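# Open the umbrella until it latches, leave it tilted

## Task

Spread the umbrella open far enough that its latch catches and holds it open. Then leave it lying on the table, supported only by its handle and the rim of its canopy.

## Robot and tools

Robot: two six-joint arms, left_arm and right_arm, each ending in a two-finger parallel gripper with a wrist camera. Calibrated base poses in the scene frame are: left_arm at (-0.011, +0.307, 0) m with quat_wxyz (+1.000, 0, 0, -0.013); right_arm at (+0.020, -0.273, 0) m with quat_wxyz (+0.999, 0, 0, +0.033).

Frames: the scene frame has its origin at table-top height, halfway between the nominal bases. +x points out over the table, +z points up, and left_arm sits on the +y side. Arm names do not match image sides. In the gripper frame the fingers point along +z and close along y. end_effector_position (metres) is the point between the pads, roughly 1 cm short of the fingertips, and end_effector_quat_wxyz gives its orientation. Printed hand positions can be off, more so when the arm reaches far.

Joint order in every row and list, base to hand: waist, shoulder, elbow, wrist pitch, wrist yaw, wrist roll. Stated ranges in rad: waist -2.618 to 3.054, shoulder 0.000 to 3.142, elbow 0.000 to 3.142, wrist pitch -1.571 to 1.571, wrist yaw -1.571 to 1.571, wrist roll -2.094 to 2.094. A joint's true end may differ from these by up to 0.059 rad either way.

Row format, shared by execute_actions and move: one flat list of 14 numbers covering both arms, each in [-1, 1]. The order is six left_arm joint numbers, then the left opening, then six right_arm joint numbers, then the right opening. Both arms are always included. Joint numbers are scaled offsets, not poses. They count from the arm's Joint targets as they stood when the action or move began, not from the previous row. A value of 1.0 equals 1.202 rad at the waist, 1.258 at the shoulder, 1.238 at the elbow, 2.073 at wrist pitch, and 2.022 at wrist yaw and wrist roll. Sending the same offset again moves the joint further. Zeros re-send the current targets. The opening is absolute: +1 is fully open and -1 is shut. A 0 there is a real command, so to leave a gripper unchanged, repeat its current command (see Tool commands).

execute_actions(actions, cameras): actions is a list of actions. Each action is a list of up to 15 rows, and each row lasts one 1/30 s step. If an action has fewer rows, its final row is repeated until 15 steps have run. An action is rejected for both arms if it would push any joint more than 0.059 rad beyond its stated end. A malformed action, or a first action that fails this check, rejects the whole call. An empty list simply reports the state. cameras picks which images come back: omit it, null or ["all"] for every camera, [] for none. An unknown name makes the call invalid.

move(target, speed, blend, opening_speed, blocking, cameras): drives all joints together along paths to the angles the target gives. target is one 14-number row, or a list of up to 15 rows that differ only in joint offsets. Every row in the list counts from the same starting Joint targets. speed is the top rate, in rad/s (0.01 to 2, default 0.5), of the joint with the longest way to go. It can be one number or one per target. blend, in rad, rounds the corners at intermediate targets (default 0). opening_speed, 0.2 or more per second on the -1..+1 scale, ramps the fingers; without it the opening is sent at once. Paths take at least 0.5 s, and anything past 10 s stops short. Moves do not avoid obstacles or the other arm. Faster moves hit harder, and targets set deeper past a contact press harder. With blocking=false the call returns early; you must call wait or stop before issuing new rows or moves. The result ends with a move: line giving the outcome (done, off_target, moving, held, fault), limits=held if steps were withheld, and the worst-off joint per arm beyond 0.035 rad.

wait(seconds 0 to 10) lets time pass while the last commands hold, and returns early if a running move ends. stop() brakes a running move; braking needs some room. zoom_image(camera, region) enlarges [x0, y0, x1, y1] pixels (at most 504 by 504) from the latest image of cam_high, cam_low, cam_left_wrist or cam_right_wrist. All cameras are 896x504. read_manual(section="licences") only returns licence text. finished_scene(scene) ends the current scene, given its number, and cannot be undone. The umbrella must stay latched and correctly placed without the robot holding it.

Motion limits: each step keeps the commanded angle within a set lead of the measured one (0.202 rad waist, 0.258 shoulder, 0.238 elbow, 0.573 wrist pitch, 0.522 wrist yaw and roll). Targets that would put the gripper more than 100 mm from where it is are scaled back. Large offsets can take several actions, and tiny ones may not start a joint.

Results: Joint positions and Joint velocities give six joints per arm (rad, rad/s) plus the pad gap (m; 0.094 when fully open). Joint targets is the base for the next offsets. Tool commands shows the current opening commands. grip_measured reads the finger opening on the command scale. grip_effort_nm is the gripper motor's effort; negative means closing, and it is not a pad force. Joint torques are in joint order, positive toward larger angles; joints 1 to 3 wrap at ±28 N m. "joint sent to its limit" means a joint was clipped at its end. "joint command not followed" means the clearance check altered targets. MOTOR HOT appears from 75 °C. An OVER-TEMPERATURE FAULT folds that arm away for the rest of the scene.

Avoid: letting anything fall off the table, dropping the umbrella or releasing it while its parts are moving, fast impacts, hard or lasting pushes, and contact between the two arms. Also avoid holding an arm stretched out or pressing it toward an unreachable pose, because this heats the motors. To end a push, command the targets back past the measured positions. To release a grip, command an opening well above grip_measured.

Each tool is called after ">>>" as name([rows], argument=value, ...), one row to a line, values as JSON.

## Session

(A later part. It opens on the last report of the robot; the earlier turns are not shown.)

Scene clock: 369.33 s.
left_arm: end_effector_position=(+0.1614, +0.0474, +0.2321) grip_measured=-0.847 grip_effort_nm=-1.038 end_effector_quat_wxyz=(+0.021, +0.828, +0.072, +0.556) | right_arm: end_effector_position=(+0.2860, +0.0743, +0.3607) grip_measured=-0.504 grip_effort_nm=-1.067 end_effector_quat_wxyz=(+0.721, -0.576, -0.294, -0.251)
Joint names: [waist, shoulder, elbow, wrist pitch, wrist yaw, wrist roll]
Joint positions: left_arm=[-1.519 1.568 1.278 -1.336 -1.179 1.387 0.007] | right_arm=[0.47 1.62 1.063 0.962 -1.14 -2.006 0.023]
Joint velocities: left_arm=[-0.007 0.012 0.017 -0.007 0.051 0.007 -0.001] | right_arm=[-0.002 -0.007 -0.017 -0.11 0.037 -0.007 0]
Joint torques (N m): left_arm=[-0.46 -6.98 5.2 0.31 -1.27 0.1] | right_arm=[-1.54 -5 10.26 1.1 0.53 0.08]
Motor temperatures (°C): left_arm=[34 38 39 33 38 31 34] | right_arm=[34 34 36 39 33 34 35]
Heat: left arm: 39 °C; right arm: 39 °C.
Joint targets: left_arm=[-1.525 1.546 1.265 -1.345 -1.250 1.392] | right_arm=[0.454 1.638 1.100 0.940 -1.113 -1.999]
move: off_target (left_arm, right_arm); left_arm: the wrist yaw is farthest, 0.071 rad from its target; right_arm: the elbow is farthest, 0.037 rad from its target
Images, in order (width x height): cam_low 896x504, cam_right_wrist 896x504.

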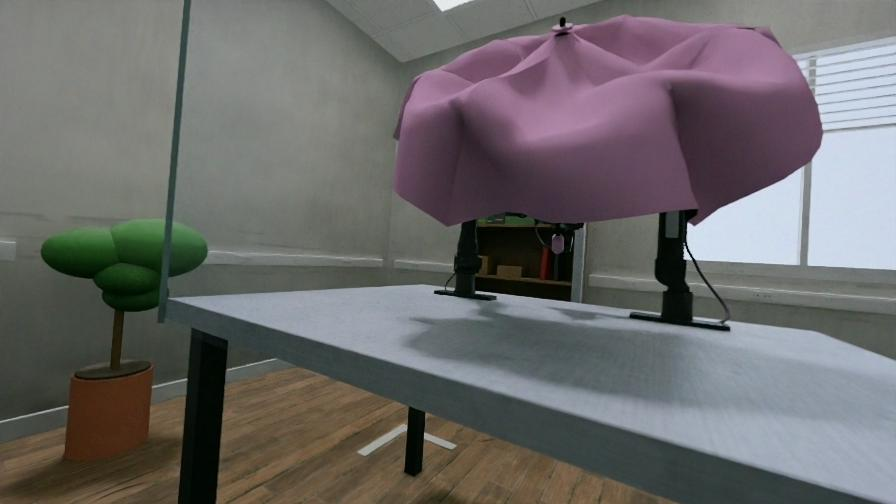

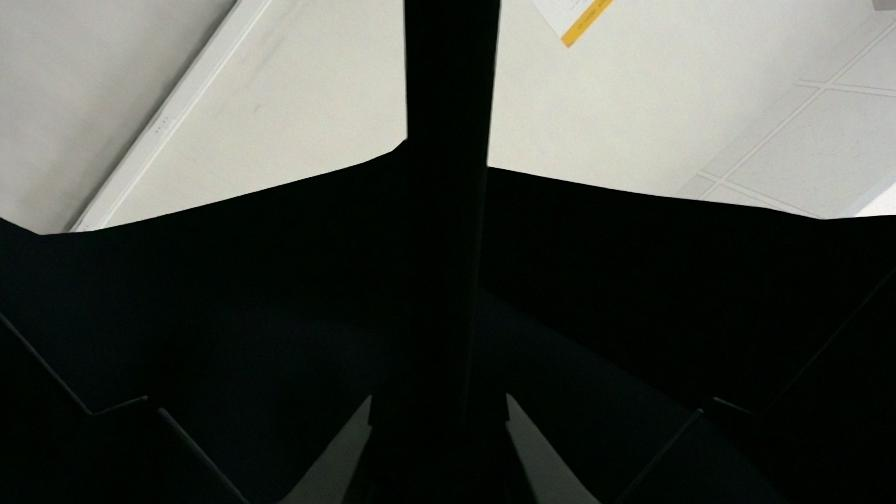

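>>> execute_actions(actions=[], cameras=["cam_high","cam_low","cam_right_wrist","cam_left_wrist"])

Scene clock: 387.47 s.
left_arm: end_effector_position=(+0.1614, +0.0473, +0.2320) grip_measured=-0.847 grip_effort_nm=-1.038 end_effector_quat_wxyz=(+0.022, +0.828, +0.072, +0.555) | right_arm: end_effector_position=(+0.2860, +0.0744, +0.3605) grip_measured=-0.504 grip_effort_nm=-1.053 end_effector_quat_wxyz=(+0.721, -0.576, -0.293, -0.250)
Joint names: [waist, shoulder, elbow, wrist pitch, wrist yaw, wrist roll]
Joint positions: left_arm=[-1.519 1.568 1.278 -1.335 -1.178 1.387 0.007] | right_arm=[0.47 1.62 1.063 0.961 -1.14 -2.006 0.023]
Joint velocities: left_arm=[0.002 0.002 0.022 -0.007 0.022 -0.022 0.001] | right_arm=[0.017 0.022 -0.007 0.007 -0.007 0.007 0]
Joint torques (N m): left_arm=[-0.47 -6.99 5.2 0.3 -1.27 0.11] | right_arm=[-1.58 -5.03 10.24 1.12 0.53 0.09]
Motor temperatures (°C): left_arm=[34 38 39 33 38 31 34] | right_arm=[34 34 37 38 33 34 36]
Heat: left arm: 39 °C; right arm: 38 °C.
Joint targets: left_arm=[-1.525 1.546 1.265 -1.345 -1.250 1.392] | right_arm=[0.454 1.638 1.100 0.940 -1.112 -1.999]
Tool commands: left_gripper/opening=-1.0 right_gripper/opening=-0.6

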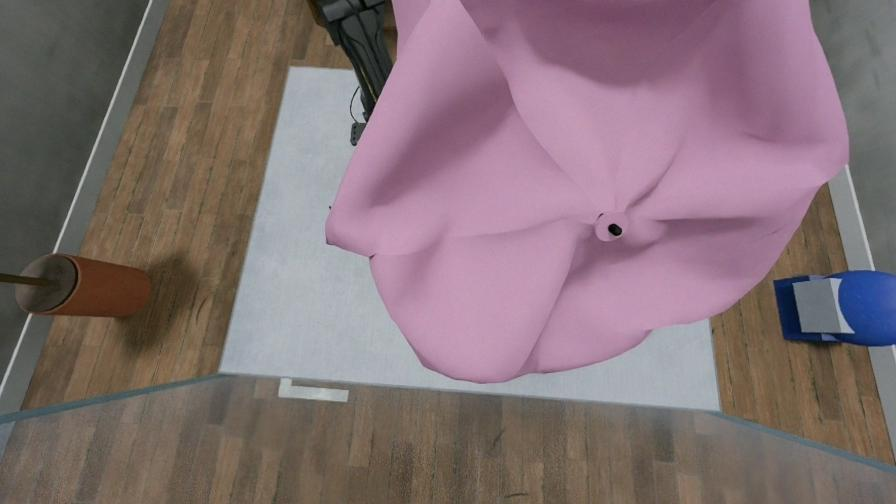

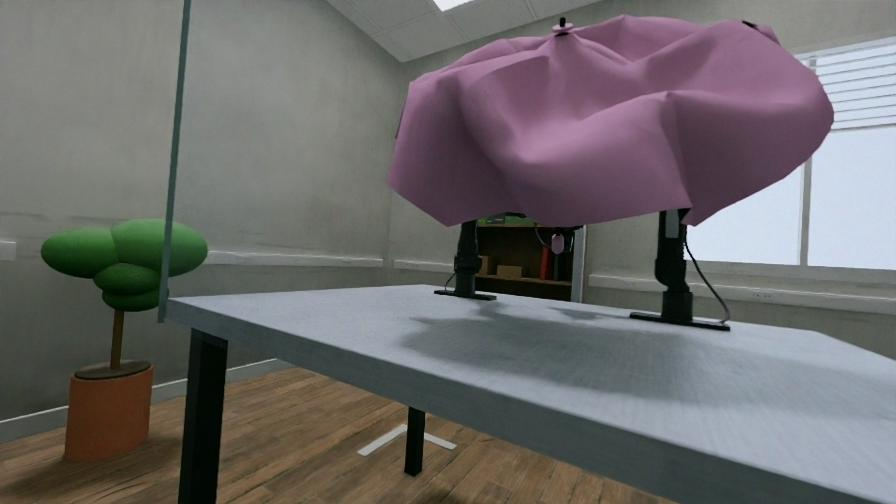

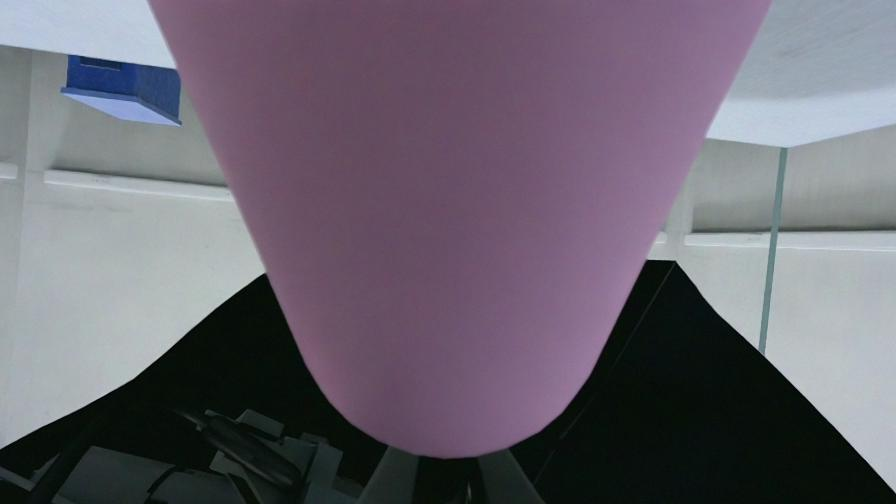

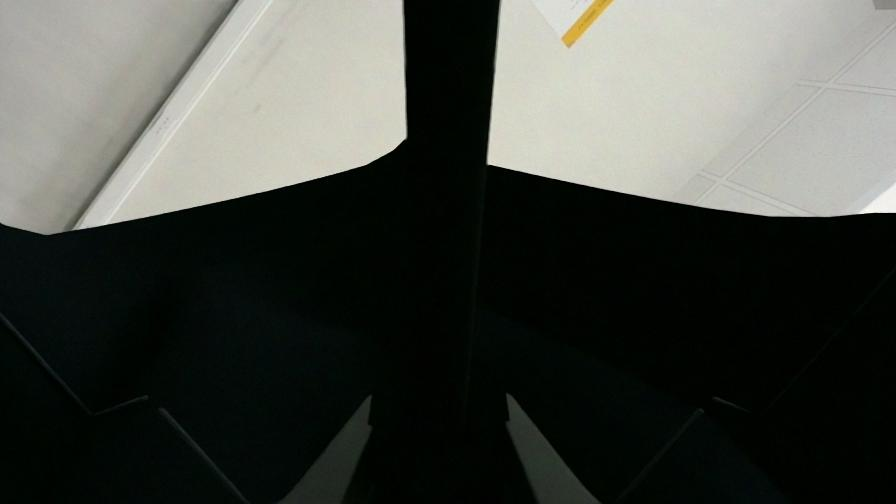

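>>> zoom_image(camera="cam_right_wrist", region=[200, 0, 700, 504])

>>> zoom_image(camera="cam_low", region=[420, 180, 720, 340])

Scaled by 1.000.

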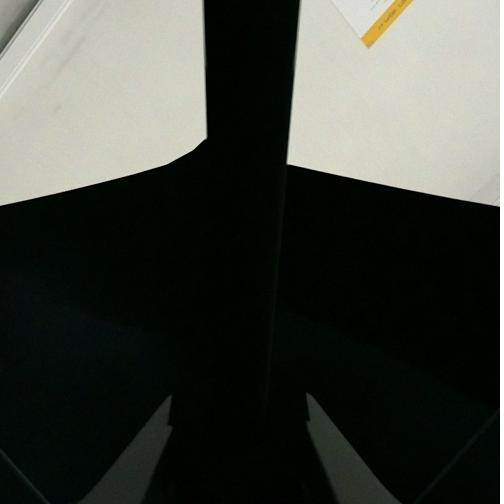

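Scaled by 1.680 from the camera's 896x504 image, which has a finer 1280x720 frame.

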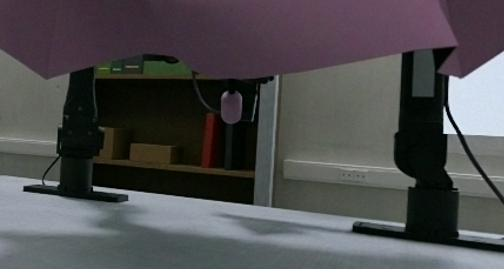

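>>> move(target=[0,0,0,0,0,0,-1.0,-0.0225,0.0485,0.1179,-0.0316,-0.0079,0.0109,-0.6], speed=0.1, cameras=["cam_low","cam_right_wrist"])

Scene clock: 405.10 s.
left_arm: end_effector_position=(+0.1614, +0.0472, +0.2320) grip_measured=-0.847 grip_effort_nm=-1.028 end_effector_quat_wxyz=(+0.021, +0.828, +0.071, +0.555) | right_arm: end_effector_position=(+0.3093, +0.0774, +0.3812) grip_measured=-0.504 grip_effort_nm=-1.067 end_effector_quat_wxyz=(+0.721, -0.577, -0.291, -0.250)
Joint names: [waist, shoulder, elbow, wrist pitch, wrist yaw, wrist roll]
Joint positions: left_arm=[-1.519 1.568 1.278 -1.334 -1.178 1.39 0.007] | right_arm=[0.445 1.68 1.209 0.895 -1.16 -1.981 0.023]
Joint velocities: left_arm=[-0.017 -0.007 -0.007 -0.007 -0.037 -0.022 0] | right_arm=[-0.007 -0.012 -0.012 -0.051 0.007 -0.037 0]
Joint torques (N m): left_arm=[-0.47 -6.98 5.22 0.29 -1.27 0.07] | right_arm=[-1.73 -5.53 10.41 1.1 0.59 0.05]
Motor temperatures (°C): left_arm=[34 38 39 33 38 31 34] | right_arm=[34 34 38 38 33 34 36]
Heat: left arm: 39 °C; right arm: 38 °C.
Joint targets: left_arm=[-1.525 1.546 1.265 -1.345 -1.250 1.392] | right_arm=[0.427 1.699 1.246 0.875 -1.129 -1.977]
move: off_target (left_arm, right_arm); left_arm: the wrist yaw is farthest, 0.072 rad from its target; right_arm: the elbow is farthest, 0.037 rad from its target
Images, in order (width x height): cam_low 896x504, cam_right_wrist 896x504.

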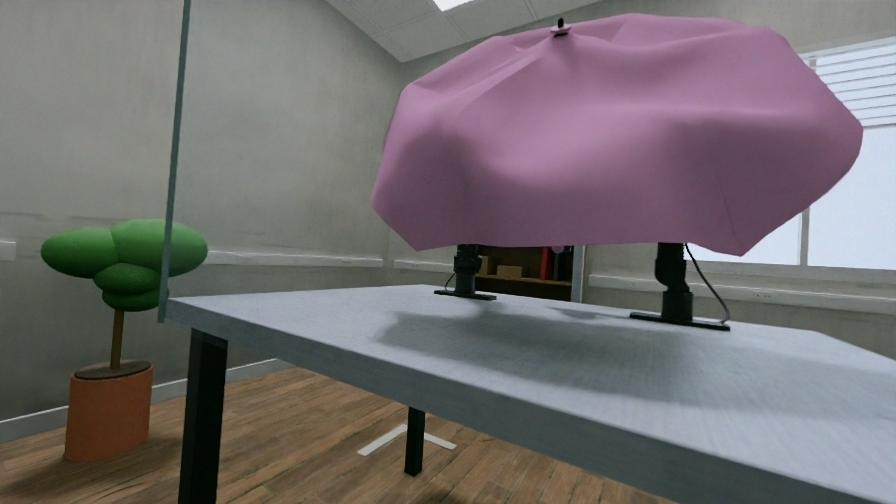

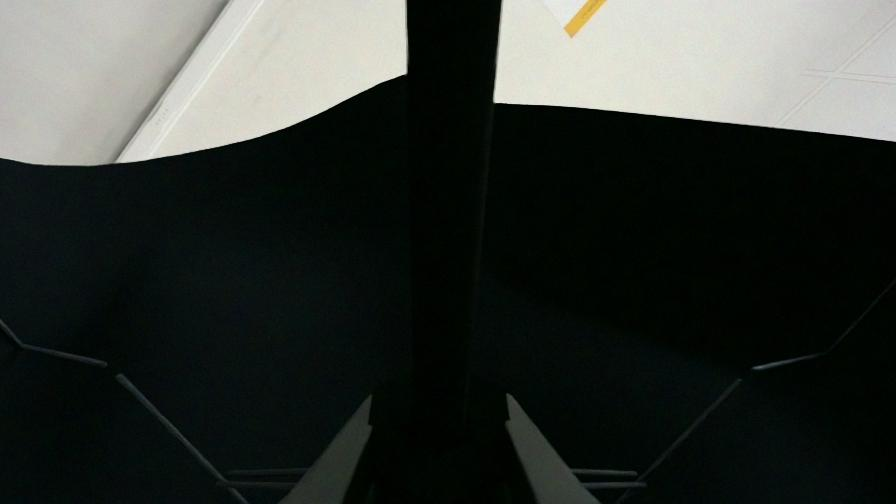

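>>> move(target=[0,0,0,0,0,0,-1.0,-0.0133,0.0358,0.0832,-0.0215,-0.004,0.0061,-0.6], speed=0.1, cameras=["cam_low","cam_right_wrist"])

Scene clock: 408.60 s.
left_arm: end_effector_position=(+0.1614, +0.0471, +0.2321) grip_measured=-0.847 grip_effort_nm=-1.033 end_effector_quat_wxyz=(+0.021, +0.828, +0.071, +0.556) | right_arm: end_effector_position=(+0.3252, +0.0796, +0.3937) grip_measured=-0.504 grip_effort_nm=-1.062 end_effector_quat_wxyz=(+0.721, -0.580, -0.288, -0.249)
Joint names: [waist, shoulder, elbow, wrist pitch, wrist yaw, wrist roll]
Joint positions: left_arm=[-1.519 1.568 1.278 -1.333 -1.179 1.391 0.007] | right_arm=[0.429 1.725 1.309 0.846 -1.171 -1.965 0.023]
Joint velocities: left_arm=[-0.022 -0.012 -0.007 -0.037 -0.007 -0.037 0] | right_arm=[-0.017 -0.017 -0.007 -0.037 -0.007 -0.037 -0.001]
Joint torques (N m): left_arm=[-0.46 -6.99 5.22 0.28 -1.27 0.06] | right_arm=[-1.84 -5.89 10.73 1.13 0.62 0.03]
Motor temperatures (°C): left_arm=[34 38 39 33 38 31 34] | right_arm=[34 34 38 38 33 34 36]
Heat: left arm: 39 °C; right arm: 38 °C.
Joint targets: left_arm=[-1.525 1.546 1.265 -1.345 -1.250 1.392] | right_arm=[0.411 1.744 1.349 0.830 -1.136 -1.964]
move: off_target (left_arm, right_arm); left_arm: the wrist yaw is farthest, 0.071 rad from its target; right_arm: the elbow is farthest, 0.040 rad from its target
Images, in order (width x height): cam_low 896x504, cam_right_wrist 896x504.

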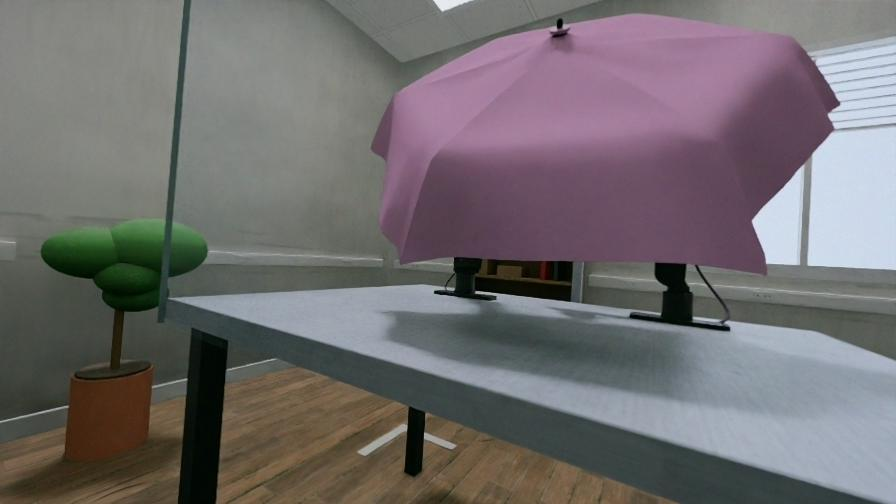

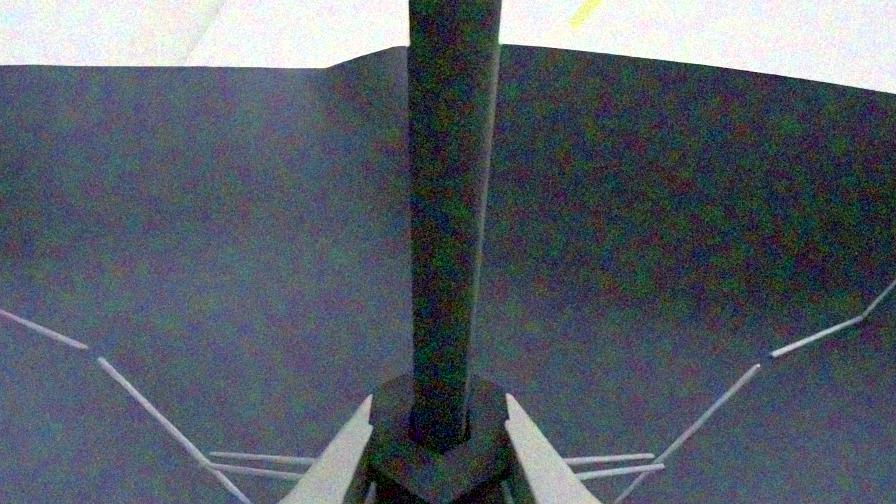

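>>> move(target=[0,0,0,0,0,0,-1.0,-0.0054,0.0183,0.0436,-0.0092,-0.0015,0.0,-0.6], speed=0.1, cameras=["cam_right_wrist"])

Scene clock: 413.77 s.
left_arm: end_effector_position=(+0.1624, +0.0470, +0.2344) grip_measured=-0.847 grip_effort_nm=-1.038 end_effector_quat_wxyz=(+0.022, +0.824, +0.071, +0.561) | right_arm: end_effector_position=(+0.3288, +0.0817, +0.3982) grip_measured=-0.504 grip_effort_nm=-1.062 end_effector_quat_wxyz=(+0.720, -0.579, -0.295, -0.242)
Joint names: [waist, shoulder, elbow, wrist pitch, wrist yaw, wrist roll]
Joint positions: left_arm=[-1.519 1.568 1.278 -1.333 -1.193 1.391 0.007] | right_arm=[0.426 1.748 1.359 0.82 -1.193 -1.962 0.023]
Joint velocities: left_arm=[-0.012 -0.012 -0.007 -0.051 0.007 -0.022 0] | right_arm=[-0.007 0.007 -0.012 -0.007 0.007 -0.051 0]
Joint torques (N m): left_arm=[-0.46 -6.99 5.23 0.29 -1.13 0.07] | right_arm=[-2.18 -6.02 11.12 1.19 0.84 0.01]
Motor temperatures (°C): left_arm=[34 38 39 33 38 31 34] | right_arm=[34 34 38 38 33 34 36]
Heat: left arm: 39 °C; right arm: 38 °C.
Joint targets: left_arm=[-1.525 1.546 1.265 -1.345 -1.250 1.392] | right_arm=[0.404 1.767 1.403 0.811 -1.139 -1.964]
move: off_target (left_arm, right_arm); left_arm: the wrist yaw is farthest, 0.057 rad from its target; right_arm: the wrist yaw is farthest, 0.054 rad from its target
Images, in order (width x height): cam_right_wrist 896x504.

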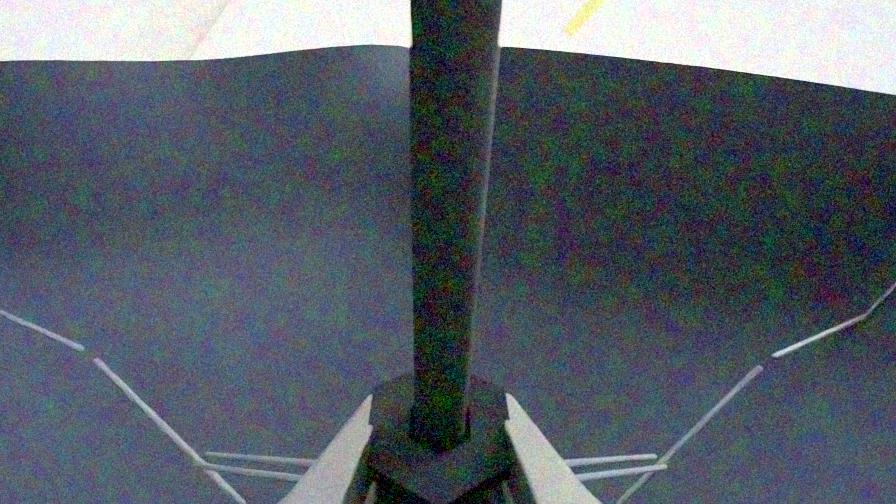

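>>> move(target=[0,0,0,0,0,0,-1.0,-0.0141,0.0207,0.0509,-0.0092,0.0173,0.0032,-0.6], speed=0.1, cameras=["cam_right_wrist"])

Scene clock: 417.73 s.
left_arm: end_effector_position=(+0.1647, +0.0473, +0.2387) grip_measured=-0.847 grip_effort_nm=-1.033 end_effector_quat_wxyz=(+0.022, +0.817, +0.071, +0.572) | right_arm: end_effector_position=(+0.3389, +0.0823, +0.4044) grip_measured=-0.504 grip_effort_nm=-1.067 end_effector_quat_wxyz=(+0.720, -0.583, -0.289, -0.241)
Joint names: [waist, shoulder, elbow, wrist pitch, wrist yaw, wrist roll]
Joint positions: left_arm=[-1.517 1.568 1.278 -1.333 -1.218 1.39 0.007] | right_arm=[0.417 1.774 1.416 0.79 -1.194 -1.949 0.023]
Joint velocities: left_arm=[-0.012 0.012 0.007 0.066 -0.022 -0.022 0] | right_arm=[-0.012 0.022 -0.007 -0.051 -0.037 0.022 -0.003]
Joint torques (N m): left_arm=[-0.68 -6.98 5.22 0.29 -0.88 0.07] | right_arm=[-2.93 -6.27 11.64 1.28 1.23 -0.07]
Motor temperatures (°C): left_arm=[34 38 39 33 38 31 34] | right_arm=[34 34 38 38 33 34 36]
Heat: left arm: 39 °C; right arm: 38 °C.
Joint targets: left_arm=[-1.525 1.546 1.265 -1.345 -1.250 1.392] | right_arm=[0.387 1.793 1.466 0.792 -1.105 -1.958]
move: off_target (right_arm); right_arm: the wrist yaw is farthest, 0.090 rad from its target
Images, in order (width x height): cam_right_wrist 896x504.

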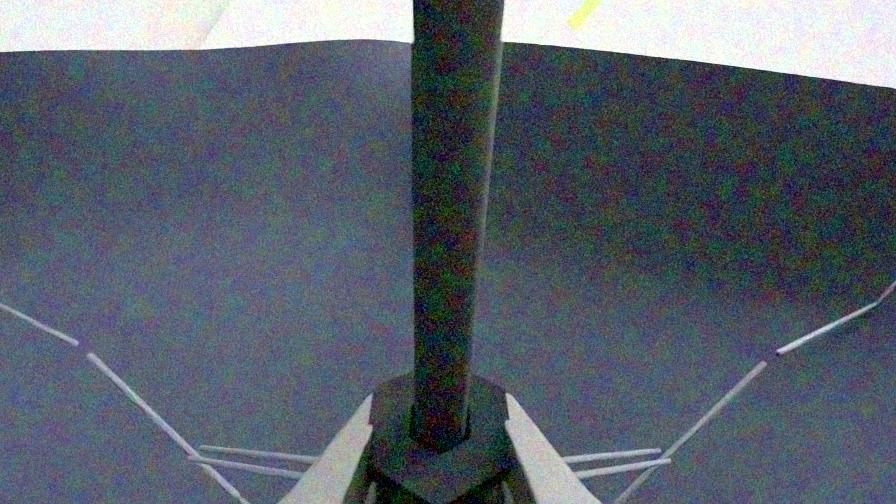

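>>> move(target=[0,0,0,0,0,0,-1.0,-0.0092,0.0203,0.0505,-0.0043,0.0101,0.0,-0.6], speed=0.1, cameras=["cam_right_wrist"])

Scene clock: 422.73 s.
left_arm: end_effector_position=(+0.1673, +0.0486, +0.2434) grip_measured=-0.847 grip_effort_nm=-1.023 end_effector_quat_wxyz=(+0.023, +0.810, +0.073, +0.581) | right_arm: end_effector_position=(+0.3453, +0.0842, +0.4119) grip_measured=-0.504 grip_effort_nm=-1.062 end_effector_quat_wxyz=(+0.721, -0.581, -0.290, -0.241)
Joint names: [waist, shoulder, elbow, wrist pitch, wrist yaw, wrist roll]
Joint positions: left_arm=[-1.512 1.564 1.278 -1.333 -1.24 1.39 0.007] | right_arm=[0.413 1.799 1.473 0.769 -1.2 -1.94 0.023]
Joint velocities: left_arm=[-0.002 0.002 -0.007 -0.022 0.007 0.022 0] | right_arm=[-0.017 -0.002 -0.022 -0.051 0.022 0.066 0]
Joint torques (N m): left_arm=[-1.14 -6.67 5.23 0.3 -0.68 0.07] | right_arm=[-3.62 -6.43 12.16 1.38 1.55 -0.16]
Motor temperatures (°C): left_arm=[34 38 39 33 37 31 34] | right_arm=[34 34 39 38 34 34 36]
Heat: left arm: 39 °C; right arm: 39 °C.
Joint targets: left_arm=[-1.525 1.545 1.265 -1.345 -1.250 1.392] | right_arm=[0.376 1.819 1.528 0.783 -1.084 -1.958]
move: off_target (right_arm); right_arm: the wrist yaw is farthest, 0.115 rad from its target
Images, in order (width x height): cam_right_wrist 896x504.

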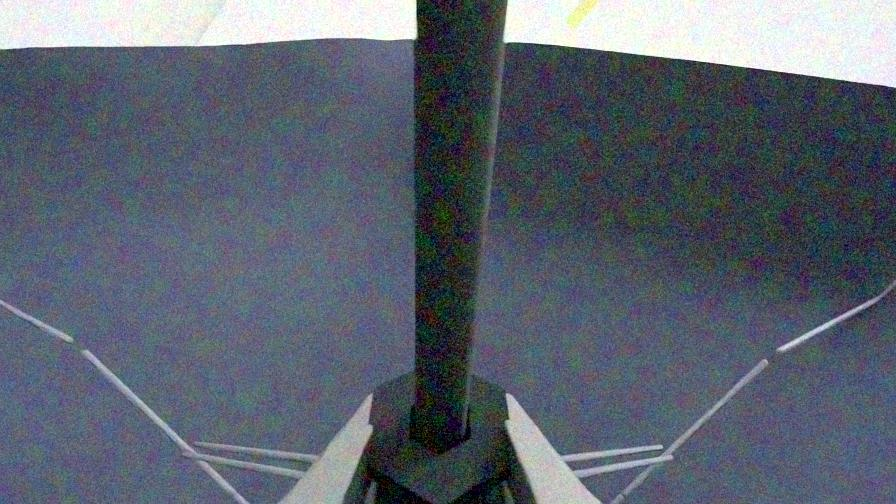

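>>> move(target=[0,0,0,0,0,0,-1.0,-0.0108,0.0196,0.0509,-0.0072,0.0119,-0.0007,-0.6], speed=0.1, cameras=["cam_right_wrist"])

Scene clock: 427.17 s.
left_arm: end_effector_position=(+0.1695, +0.0497, +0.2470) grip_measured=-0.847 grip_effort_nm=-1.038 end_effector_quat_wxyz=(+0.023, +0.805, +0.075, +0.588) | right_arm: end_effector_position=(+0.3503, +0.0856, +0.4205) grip_measured=-0.504 grip_effort_nm=-1.062 end_effector_quat_wxyz=(+0.721, -0.579, -0.295, -0.242)
Joint names: [waist, shoulder, elbow, wrist pitch, wrist yaw, wrist roll]
Joint positions: left_arm=[-1.507 1.561 1.278 -1.333 -1.257 1.392 0.007] | right_arm=[0.409 1.823 1.532 0.748 -1.208 -1.935 0.023]
Joint velocities: left_arm=[-0.012 -0.017 -0.007 -0.022 -0.037 0.007 -0.001] | right_arm=[-0.012 -0.007 0.007 0.007 0.007 -0.081 0]
Joint torques (N m): left_arm=[-1.55 -6.39 5.22 0.3 -0.52 0.05] | right_arm=[-4.59 -6.57 12.51 1.42 1.92 -0.21]
Motor temperatures (°C): left_arm=[34 38 39 33 37 31 34] | right_arm=[34 35 39 38 34 34 36]
Heat: left arm: 39 °C; right arm: 39 °C.
Joint targets: left_arm=[-1.525 1.546 1.265 -1.345 -1.250 1.392] | right_arm=[0.363 1.843 1.592 0.768 -1.060 -1.959]
move: off_target (right_arm); right_arm: the wrist yaw is farthest, 0.148 rad from its target
Images, in order (width x height): cam_right_wrist 896x504.

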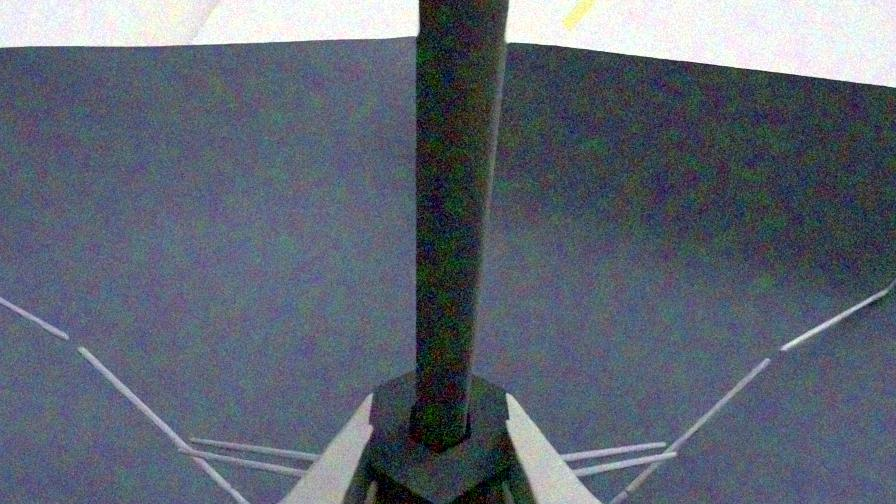

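>>> move(target=[0,0,0,0,0,0,-1.0,-0.0141,0.0246,0.0574,-0.0116,0.0143,0.0005,-0.6], speed=0.1, cameras=["cam_right_wrist"])

Scene clock: 432.97 s.
left_arm: end_effector_position=(+0.1720, +0.0515, +0.2498) grip_measured=-0.847 grip_effort_nm=-1.043 end_effector_quat_wxyz=(+0.021, +0.802, +0.076, +0.592) | right_arm: end_effector_position=(+0.3550, +0.0874, +0.4283) grip_measured=-0.504 grip_effort_nm=-1.057 end_effector_quat_wxyz=(+0.720, -0.576, -0.303, -0.241)
Joint names: [waist, shoulder, elbow, wrist pitch, wrist yaw, wrist roll]
Joint positions: left_arm=[-1.499 1.557 1.278 -1.333 -1.269 1.398 0.007] | right_arm=[0.406 1.852 1.599 0.723 -1.225 -1.932 0.023]
Joint velocities: left_arm=[0.007 -0.007 0.007 -0.037 0.066 -0.051 0.001] | right_arm=[-0.002 0.007 -0.002 0.022 -0.051 0.022 0]
Joint torques (N m): left_arm=[-2.17 -6.09 5.22 0.31 -0.41 -0.02] | right_arm=[-5.96 -6.57 12.9 1.39 2.43 -0.24]
Motor temperatures (°C): left_arm=[34 38 40 33 37 31 34] | right_arm=[34 35 39 38 35 34 36]
Heat: left arm: 40 °C; right arm: 39 °C.
Joint targets: left_arm=[-1.525 1.546 1.265 -1.345 -1.250 1.392] | right_arm=[0.346 1.874 1.663 0.744 -1.031 -1.958]
move: off_target (right_arm); right_arm: the wrist yaw is farthest, 0.194 rad from its target
Images, in order (width x height): cam_right_wrist 896x504.

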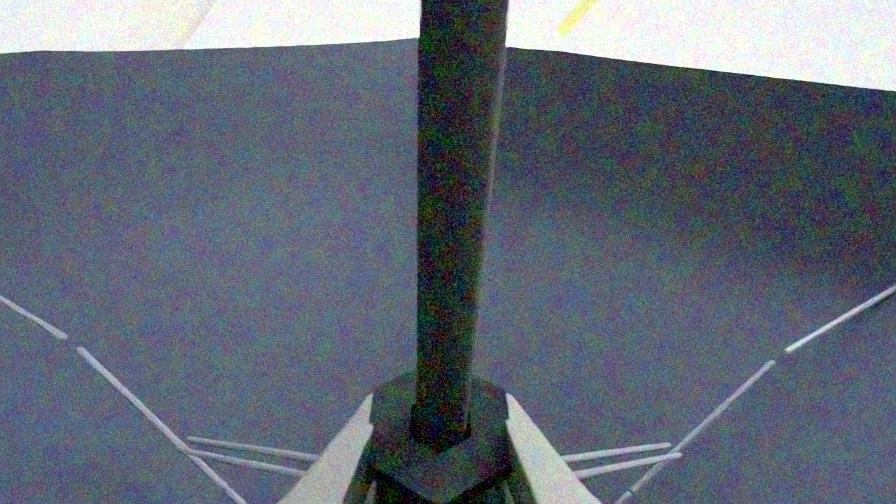

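>>> move(target=[0,0,0,0,0,0,-1.0,-0.02,0.0223,0.0509,-0.0121,0.0252,0.0027,-0.6], speed=0.1, cameras=["cam_right_wrist","cam_high"])

Scene clock: 439.40 s.
left_arm: end_effector_position=(+0.1719, +0.0515, +0.2494) grip_measured=-0.847 grip_effort_nm=-1.038 end_effector_quat_wxyz=(+0.016, +0.803, +0.070, +0.592) | right_arm: end_effector_position=(+0.3688, +0.0835, +0.4392) grip_measured=-0.504 grip_effort_nm=-1.062 end_effector_quat_wxyz=(+0.720, -0.576, -0.293, -0.252)
Joint names: [waist, shoulder, elbow, wrist pitch, wrist yaw, wrist roll]
Joint positions: left_arm=[-1.499 1.557 1.278 -1.333 -1.266 1.413 0.007] | right_arm=[0.387 1.878 1.665 0.698 -1.212 -1.92 0.023]
Joint velocities: left_arm=[0.007 -0.002 0.002 -0.022 -0.007 0.022 0.001] | right_arm=[0.007 -0.022 0.002 -0.022 0.022 -0.022 0]
Joint torques (N m): left_arm=[-2.19 -6.11 5.24 0.31 -0.44 -0.19] | right_arm=[-6.43 -6.67 12.55 1.41 2.87 -0.3]
Motor temperatures (°C): left_arm=[34 38 40 33 36 31 34] | right_arm=[34 35 39 39 37 34 36]
Heat: left arm: 40 °C; right arm: 39 °C.
Joint targets: left_arm=[-1.525 1.546 1.265 -1.345 -1.250 1.392] | right_arm=[0.322 1.902 1.726 0.719 -0.980 -1.953]
move: off_target (right_arm); right_arm: the wrist yaw is farthest, 0.232 rad from its target
Images, in order (width x height): cam_high 896x504, cam_right_wrist 896x504.

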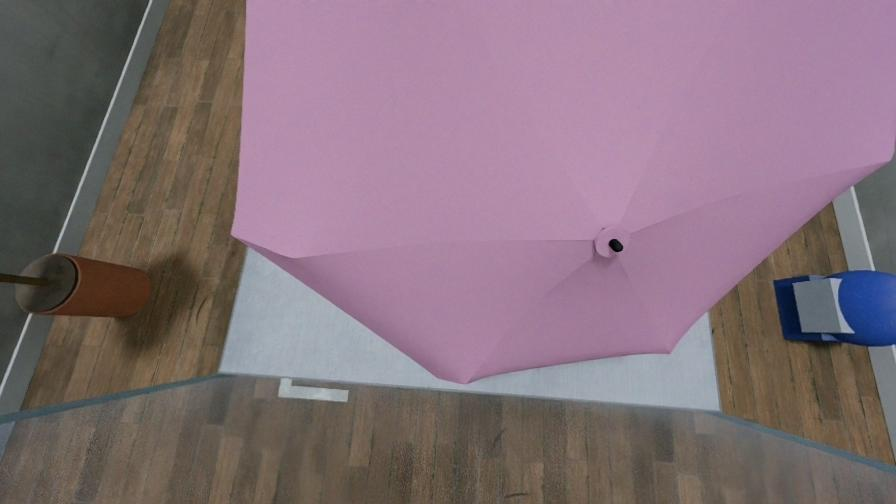

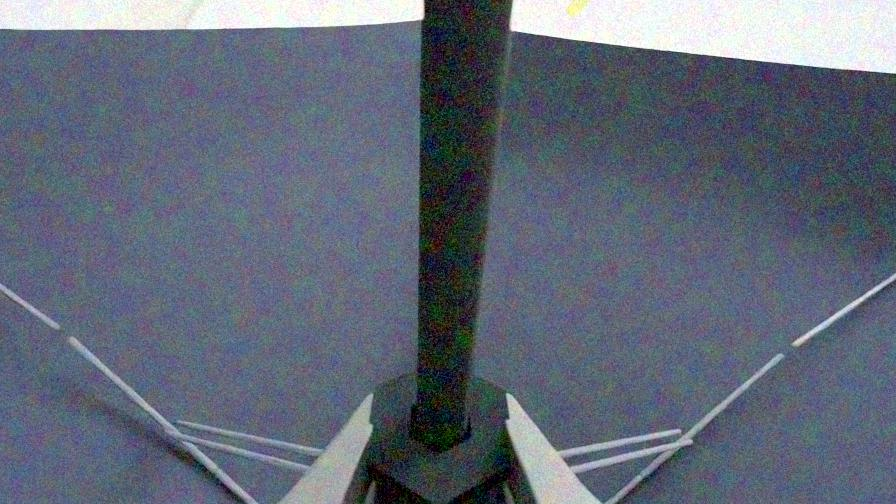

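>>> move(target=[0,0,0,0,0,0,-1.0,-0.0017,0.0219,0.0452,-0.0121,0.0025,0.0025,-0.6], speed=0.08, cameras=["cam_right_wrist","cam_low"])

Scene clock: 443.50 s.
left_arm: end_effector_position=(+0.1702, +0.0518, +0.2461) grip_measured=-0.847 grip_effort_nm=-1.033 end_effector_quat_wxyz=(+0.012, +0.809, +0.065, +0.584) | right_arm: end_effector_position=(+0.3913, +0.0782, +0.4503) grip_measured=-0.504 grip_effort_nm=-1.062 end_effector_quat_wxyz=(+0.720, -0.578, -0.265, -0.279)
Joint names: [waist, shoulder, elbow, wrist pitch, wrist yaw, wrist roll]
Joint positions: left_arm=[-1.501 1.557 1.278 -1.338 -1.247 1.421 0.007] | right_arm=[0.365 1.905 1.725 0.674 -1.156 -1.914 0.023]
Joint velocities: left_arm=[-0.002 -0.007 -0.002 -0.066 -0.037 -0.007 0.001] | right_arm=[0.002 -0.002 -0.007 -0.037 -0.051 0.051 0]
Joint torques (N m): left_arm=[-1.99 -6.08 5.24 0.35 -0.61 -0.27] | right_arm=[-4.37 -6.89 12.22 1.41 2.3 -0.32]
Motor temperatures (°C): left_arm=[34 38 40 33 36 31 34] | right_arm=[35 35 39 39 38 34 36]
Heat: left arm: 40 °C; right arm: 39 °C.
Joint targets: left_arm=[-1.525 1.546 1.265 -1.345 -1.250 1.392] | right_arm=[0.321 1.930 1.781 0.694 -0.975 -1.948]
move: off_target (right_arm); right_arm: the wrist yaw is farthest, 0.181 rad from its target
Images, in order (width x height): cam_low 896x504, cam_right_wrist 896x504.

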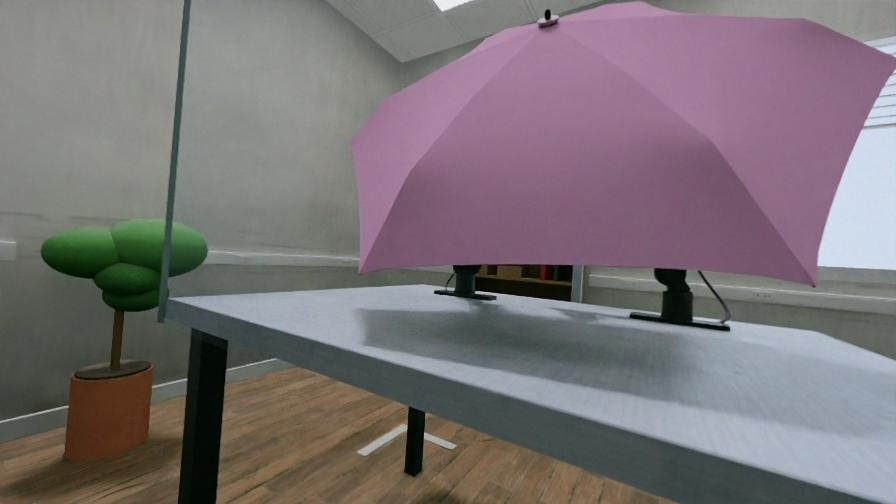

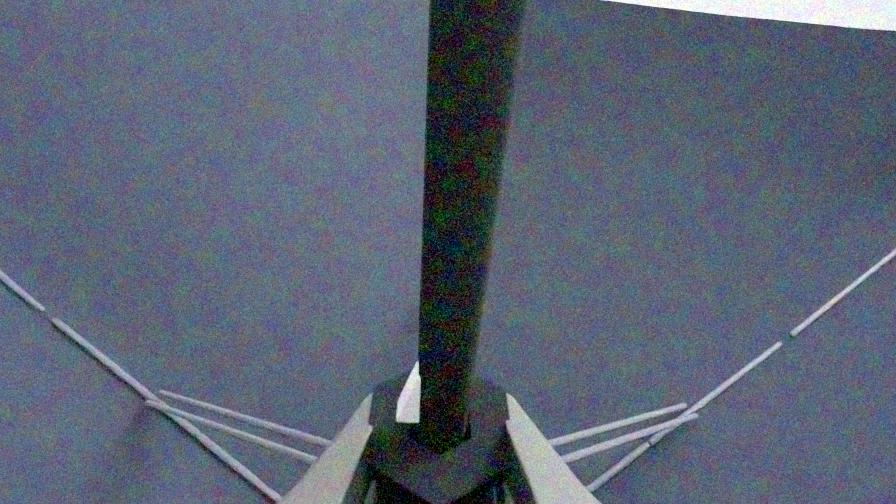

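>>> move(target=[0,0,0,0,0,0,-1.0,0.0241,-0.0048,-0.0129,-0.0106,-0.0569,0.0089,-0.6], speed=0.1, cameras=["cam_right_wrist"])

>>> zoom_image(camera="cam_right_wrist", region=[330, 300, 580, 504])

Scene clock: 450.23 s.
left_arm: end_effector_position=(+0.1689, +0.0511, +0.2449) grip_measured=-0.847 grip_effort_nm=-1.033 end_effector_quat_wxyz=(+0.014, +0.811, +0.065, +0.581) | right_arm: end_effector_position=(+0.3893, +0.0795, +0.4478) grip_measured=-0.504 grip_effort_nm=-1.057 end_effector_quat_wxyz=(+0.720, -0.582, -0.267, -0.269)
Joint names: [waist, shoulder, elbow, wrist pitch, wrist yaw, wrist roll]
Joint positions: left_arm=[-1.505 1.557 1.278 -1.338 -1.24 1.418 0.007] | right_arm=[0.367 1.905 1.725 0.66 -1.168 -1.913 0.023]
Joint velocities: left_arm=[0.002 0.002 0.002 -0.037 -0.007 -0.037 0] | right_arm=[-0.002 0.007 -0.007 -0.037 0.081 0.007 0]
Joint torques (N m): left_arm=[-1.69 -6.09 5.2 0.35 -0.68 -0.25] | right_arm=[-1.78 -7.35 10.77 1.34 1.13 -0.15]
Motor temperatures (°C): left_arm=[34 38 40 33 36 31 34] | right_arm=[34 35 40 39 38 34 36]
Heat: left arm: 40 °C; right arm: 40 °C.
Joint targets: left_arm=[-1.525 1.546 1.265 -1.345 -1.250 1.392] | right_arm=[0.349 1.924 1.766 0.672 -1.090 -1.930]
move: off_target (right_arm); right_arm: the wrist yaw is farthest, 0.078 rad from its target
Images, in order (width x height): cam_right_wrist 896x504.

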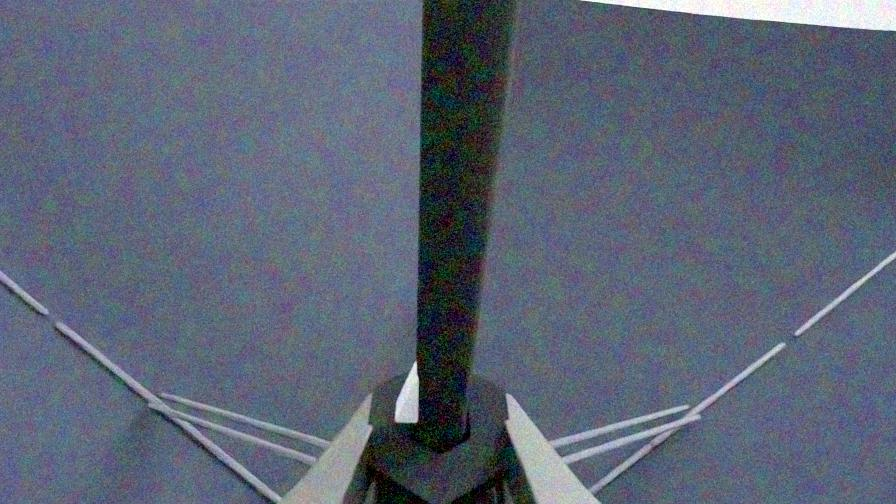

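Scaled by 2.016 from the camera's 896x504 image, which has a finer 1280x720 frame.

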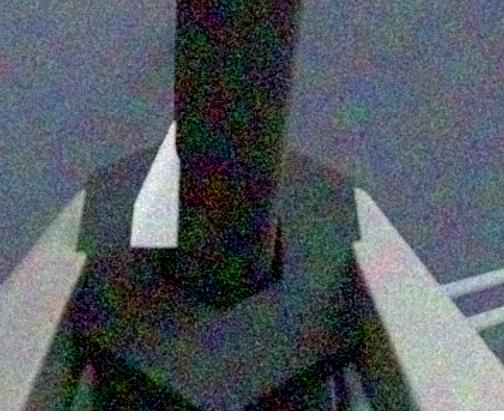

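>>> move(target=[0,0,0,0,0,0,-1.0,0.0141,-0.0286,-0.0695,0.0039,-0.0247,0.0025,-0.6], speed=0.1, cameras=["cam_right_wrist"])

Scene clock: 454.83 s.
left_arm: end_effector_position=(+0.1643, +0.0494, +0.2398) grip_measured=-0.847 grip_effort_nm=-1.038 end_effector_quat_wxyz=(+0.019, +0.820, +0.065, +0.568) | right_arm: end_effector_position=(+0.3892, +0.0820, +0.4358) grip_measured=-0.504 grip_effort_nm=-1.057 end_effector_quat_wxyz=(+0.720, -0.590, -0.261, -0.256)
Joint names: [waist, shoulder, elbow, wrist pitch, wrist yaw, wrist roll]
Joint positions: left_arm=[-1.516 1.557 1.278 -1.338 -1.209 1.41 0.007] | right_arm=[0.371 1.905 1.695 0.659 -1.173 -1.912 0.023]
Joint velocities: left_arm=[-0.002 -0.002 0.017 -0.007 -0.037 -0.007 -0.001] | right_arm=[-0.002 -0.012 -0.002 -0.007 0.037 -0.037 0]
Joint torques (N m): left_arm=[-0.75 -6.08 5.22 0.34 -0.97 -0.16] | right_arm=[-0.5 -10.11 5.9 1.45 0.59 -0.09]
Motor temperatures (°C): left_arm=[34 38 40 33 36 31 34] | right_arm=[34 35 40 39 38 34 36]
Heat: left arm: 40 °C; right arm: 40 °C.
Joint targets: left_arm=[-1.525 1.546 1.265 -1.345 -1.250 1.392] | right_arm=[0.366 1.888 1.680 0.680 -1.140 -1.925]
move: off_target (left_arm); left_arm: the wrist yaw is farthest, 0.041 rad from its target
Images, in order (width x height): cam_right_wrist 896x504.

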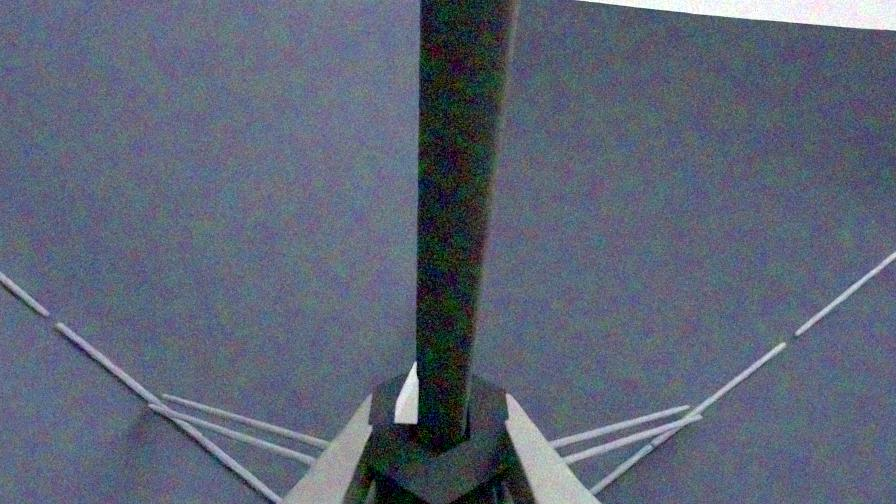

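>>> move(target=[0,0,0,0,0,0,-1.0,0.0075,-0.0199,-0.0323,0.0063,0.0025,0.0,-0.6], speed=0.1, cameras=["cam_right_wrist","cam_left_wrist","cam_high","cam_low"])

Scene clock: 461.03 s.
left_arm: end_effector_position=(+0.1618, +0.0489, +0.2354) grip_measured=-0.847 grip_effort_nm=-1.023 end_effector_quat_wxyz=(+0.020, +0.827, +0.067, +0.557) | right_arm: end_effector_position=(+0.3901, +0.0846, +0.4236) grip_measured=-0.504 grip_effort_nm=-1.067 end_effector_quat_wxyz=(+0.721, -0.598, -0.251, -0.247)
Joint names: [waist, shoulder, elbow, wrist pitch, wrist yaw, wrist roll]
Joint positions: left_arm=[-1.519 1.557 1.278 -1.337 -1.183 1.404 0.007] | right_arm=[0.377 1.903 1.657 0.662 -1.163 -1.912 0.023]
Joint velocities: left_arm=[-0.012 0.002 0.017 -0.051 0.007 0.051 -0.001] | right_arm=[-0.007 -0.017 0.007 0.007 0.007 -0.022 0.001]
Joint torques (N m): left_arm=[-0.51 -6.06 5.23 0.33 -1.21 -0.08] | right_arm=[-0.14 -11.84 5.76 1.57 0.53 -0.11]
Motor temperatures (°C): left_arm=[34 38 39 33 36 31 34] | right_arm=[34 36 39 39 37 34 36]
Heat: left arm: 39 °C; right arm: 39 °C.
Joint targets: left_arm=[-1.525 1.546 1.265 -1.345 -1.250 1.392] | right_arm=[0.375 1.863 1.640 0.693 -1.135 -1.925]
move: off_target (left_arm, right_arm); left_arm: the wrist yaw is farthest, 0.067 rad from its target; right_arm: the shoulder is farthest, 0.040 rad from its target

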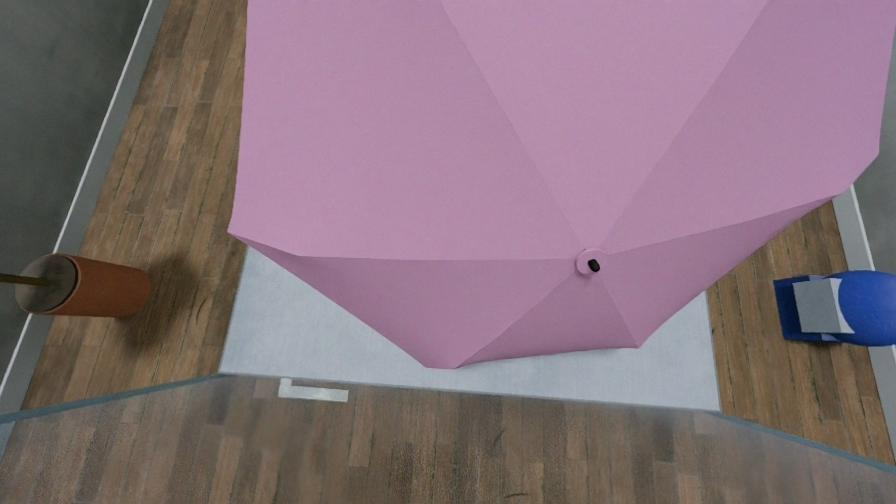

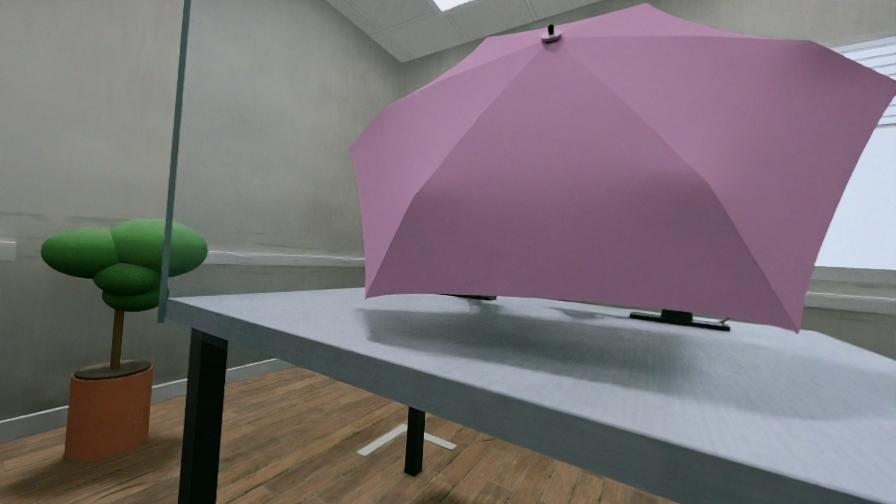

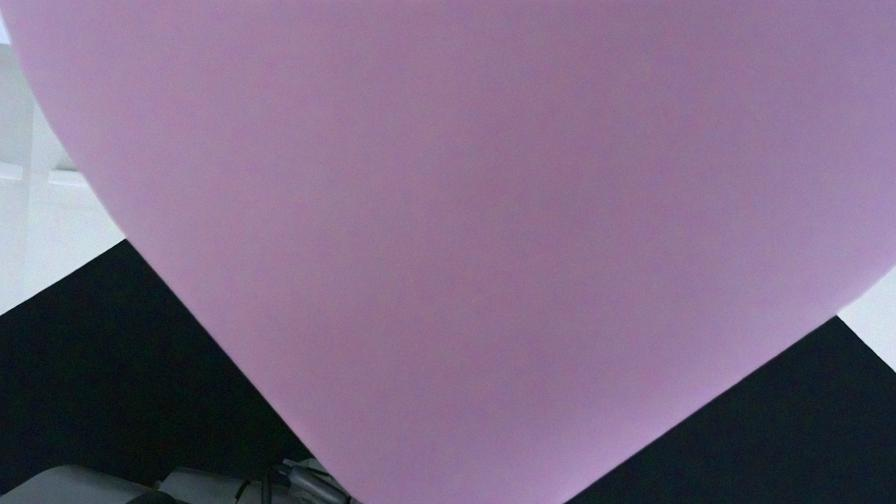

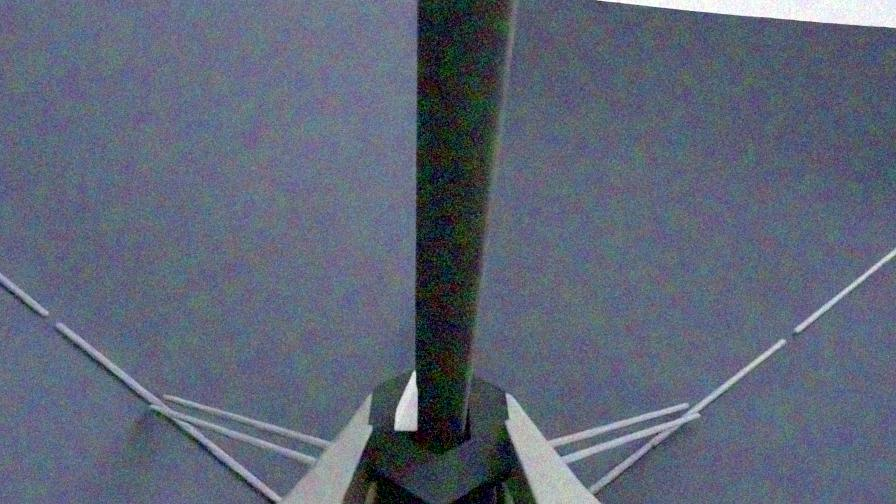

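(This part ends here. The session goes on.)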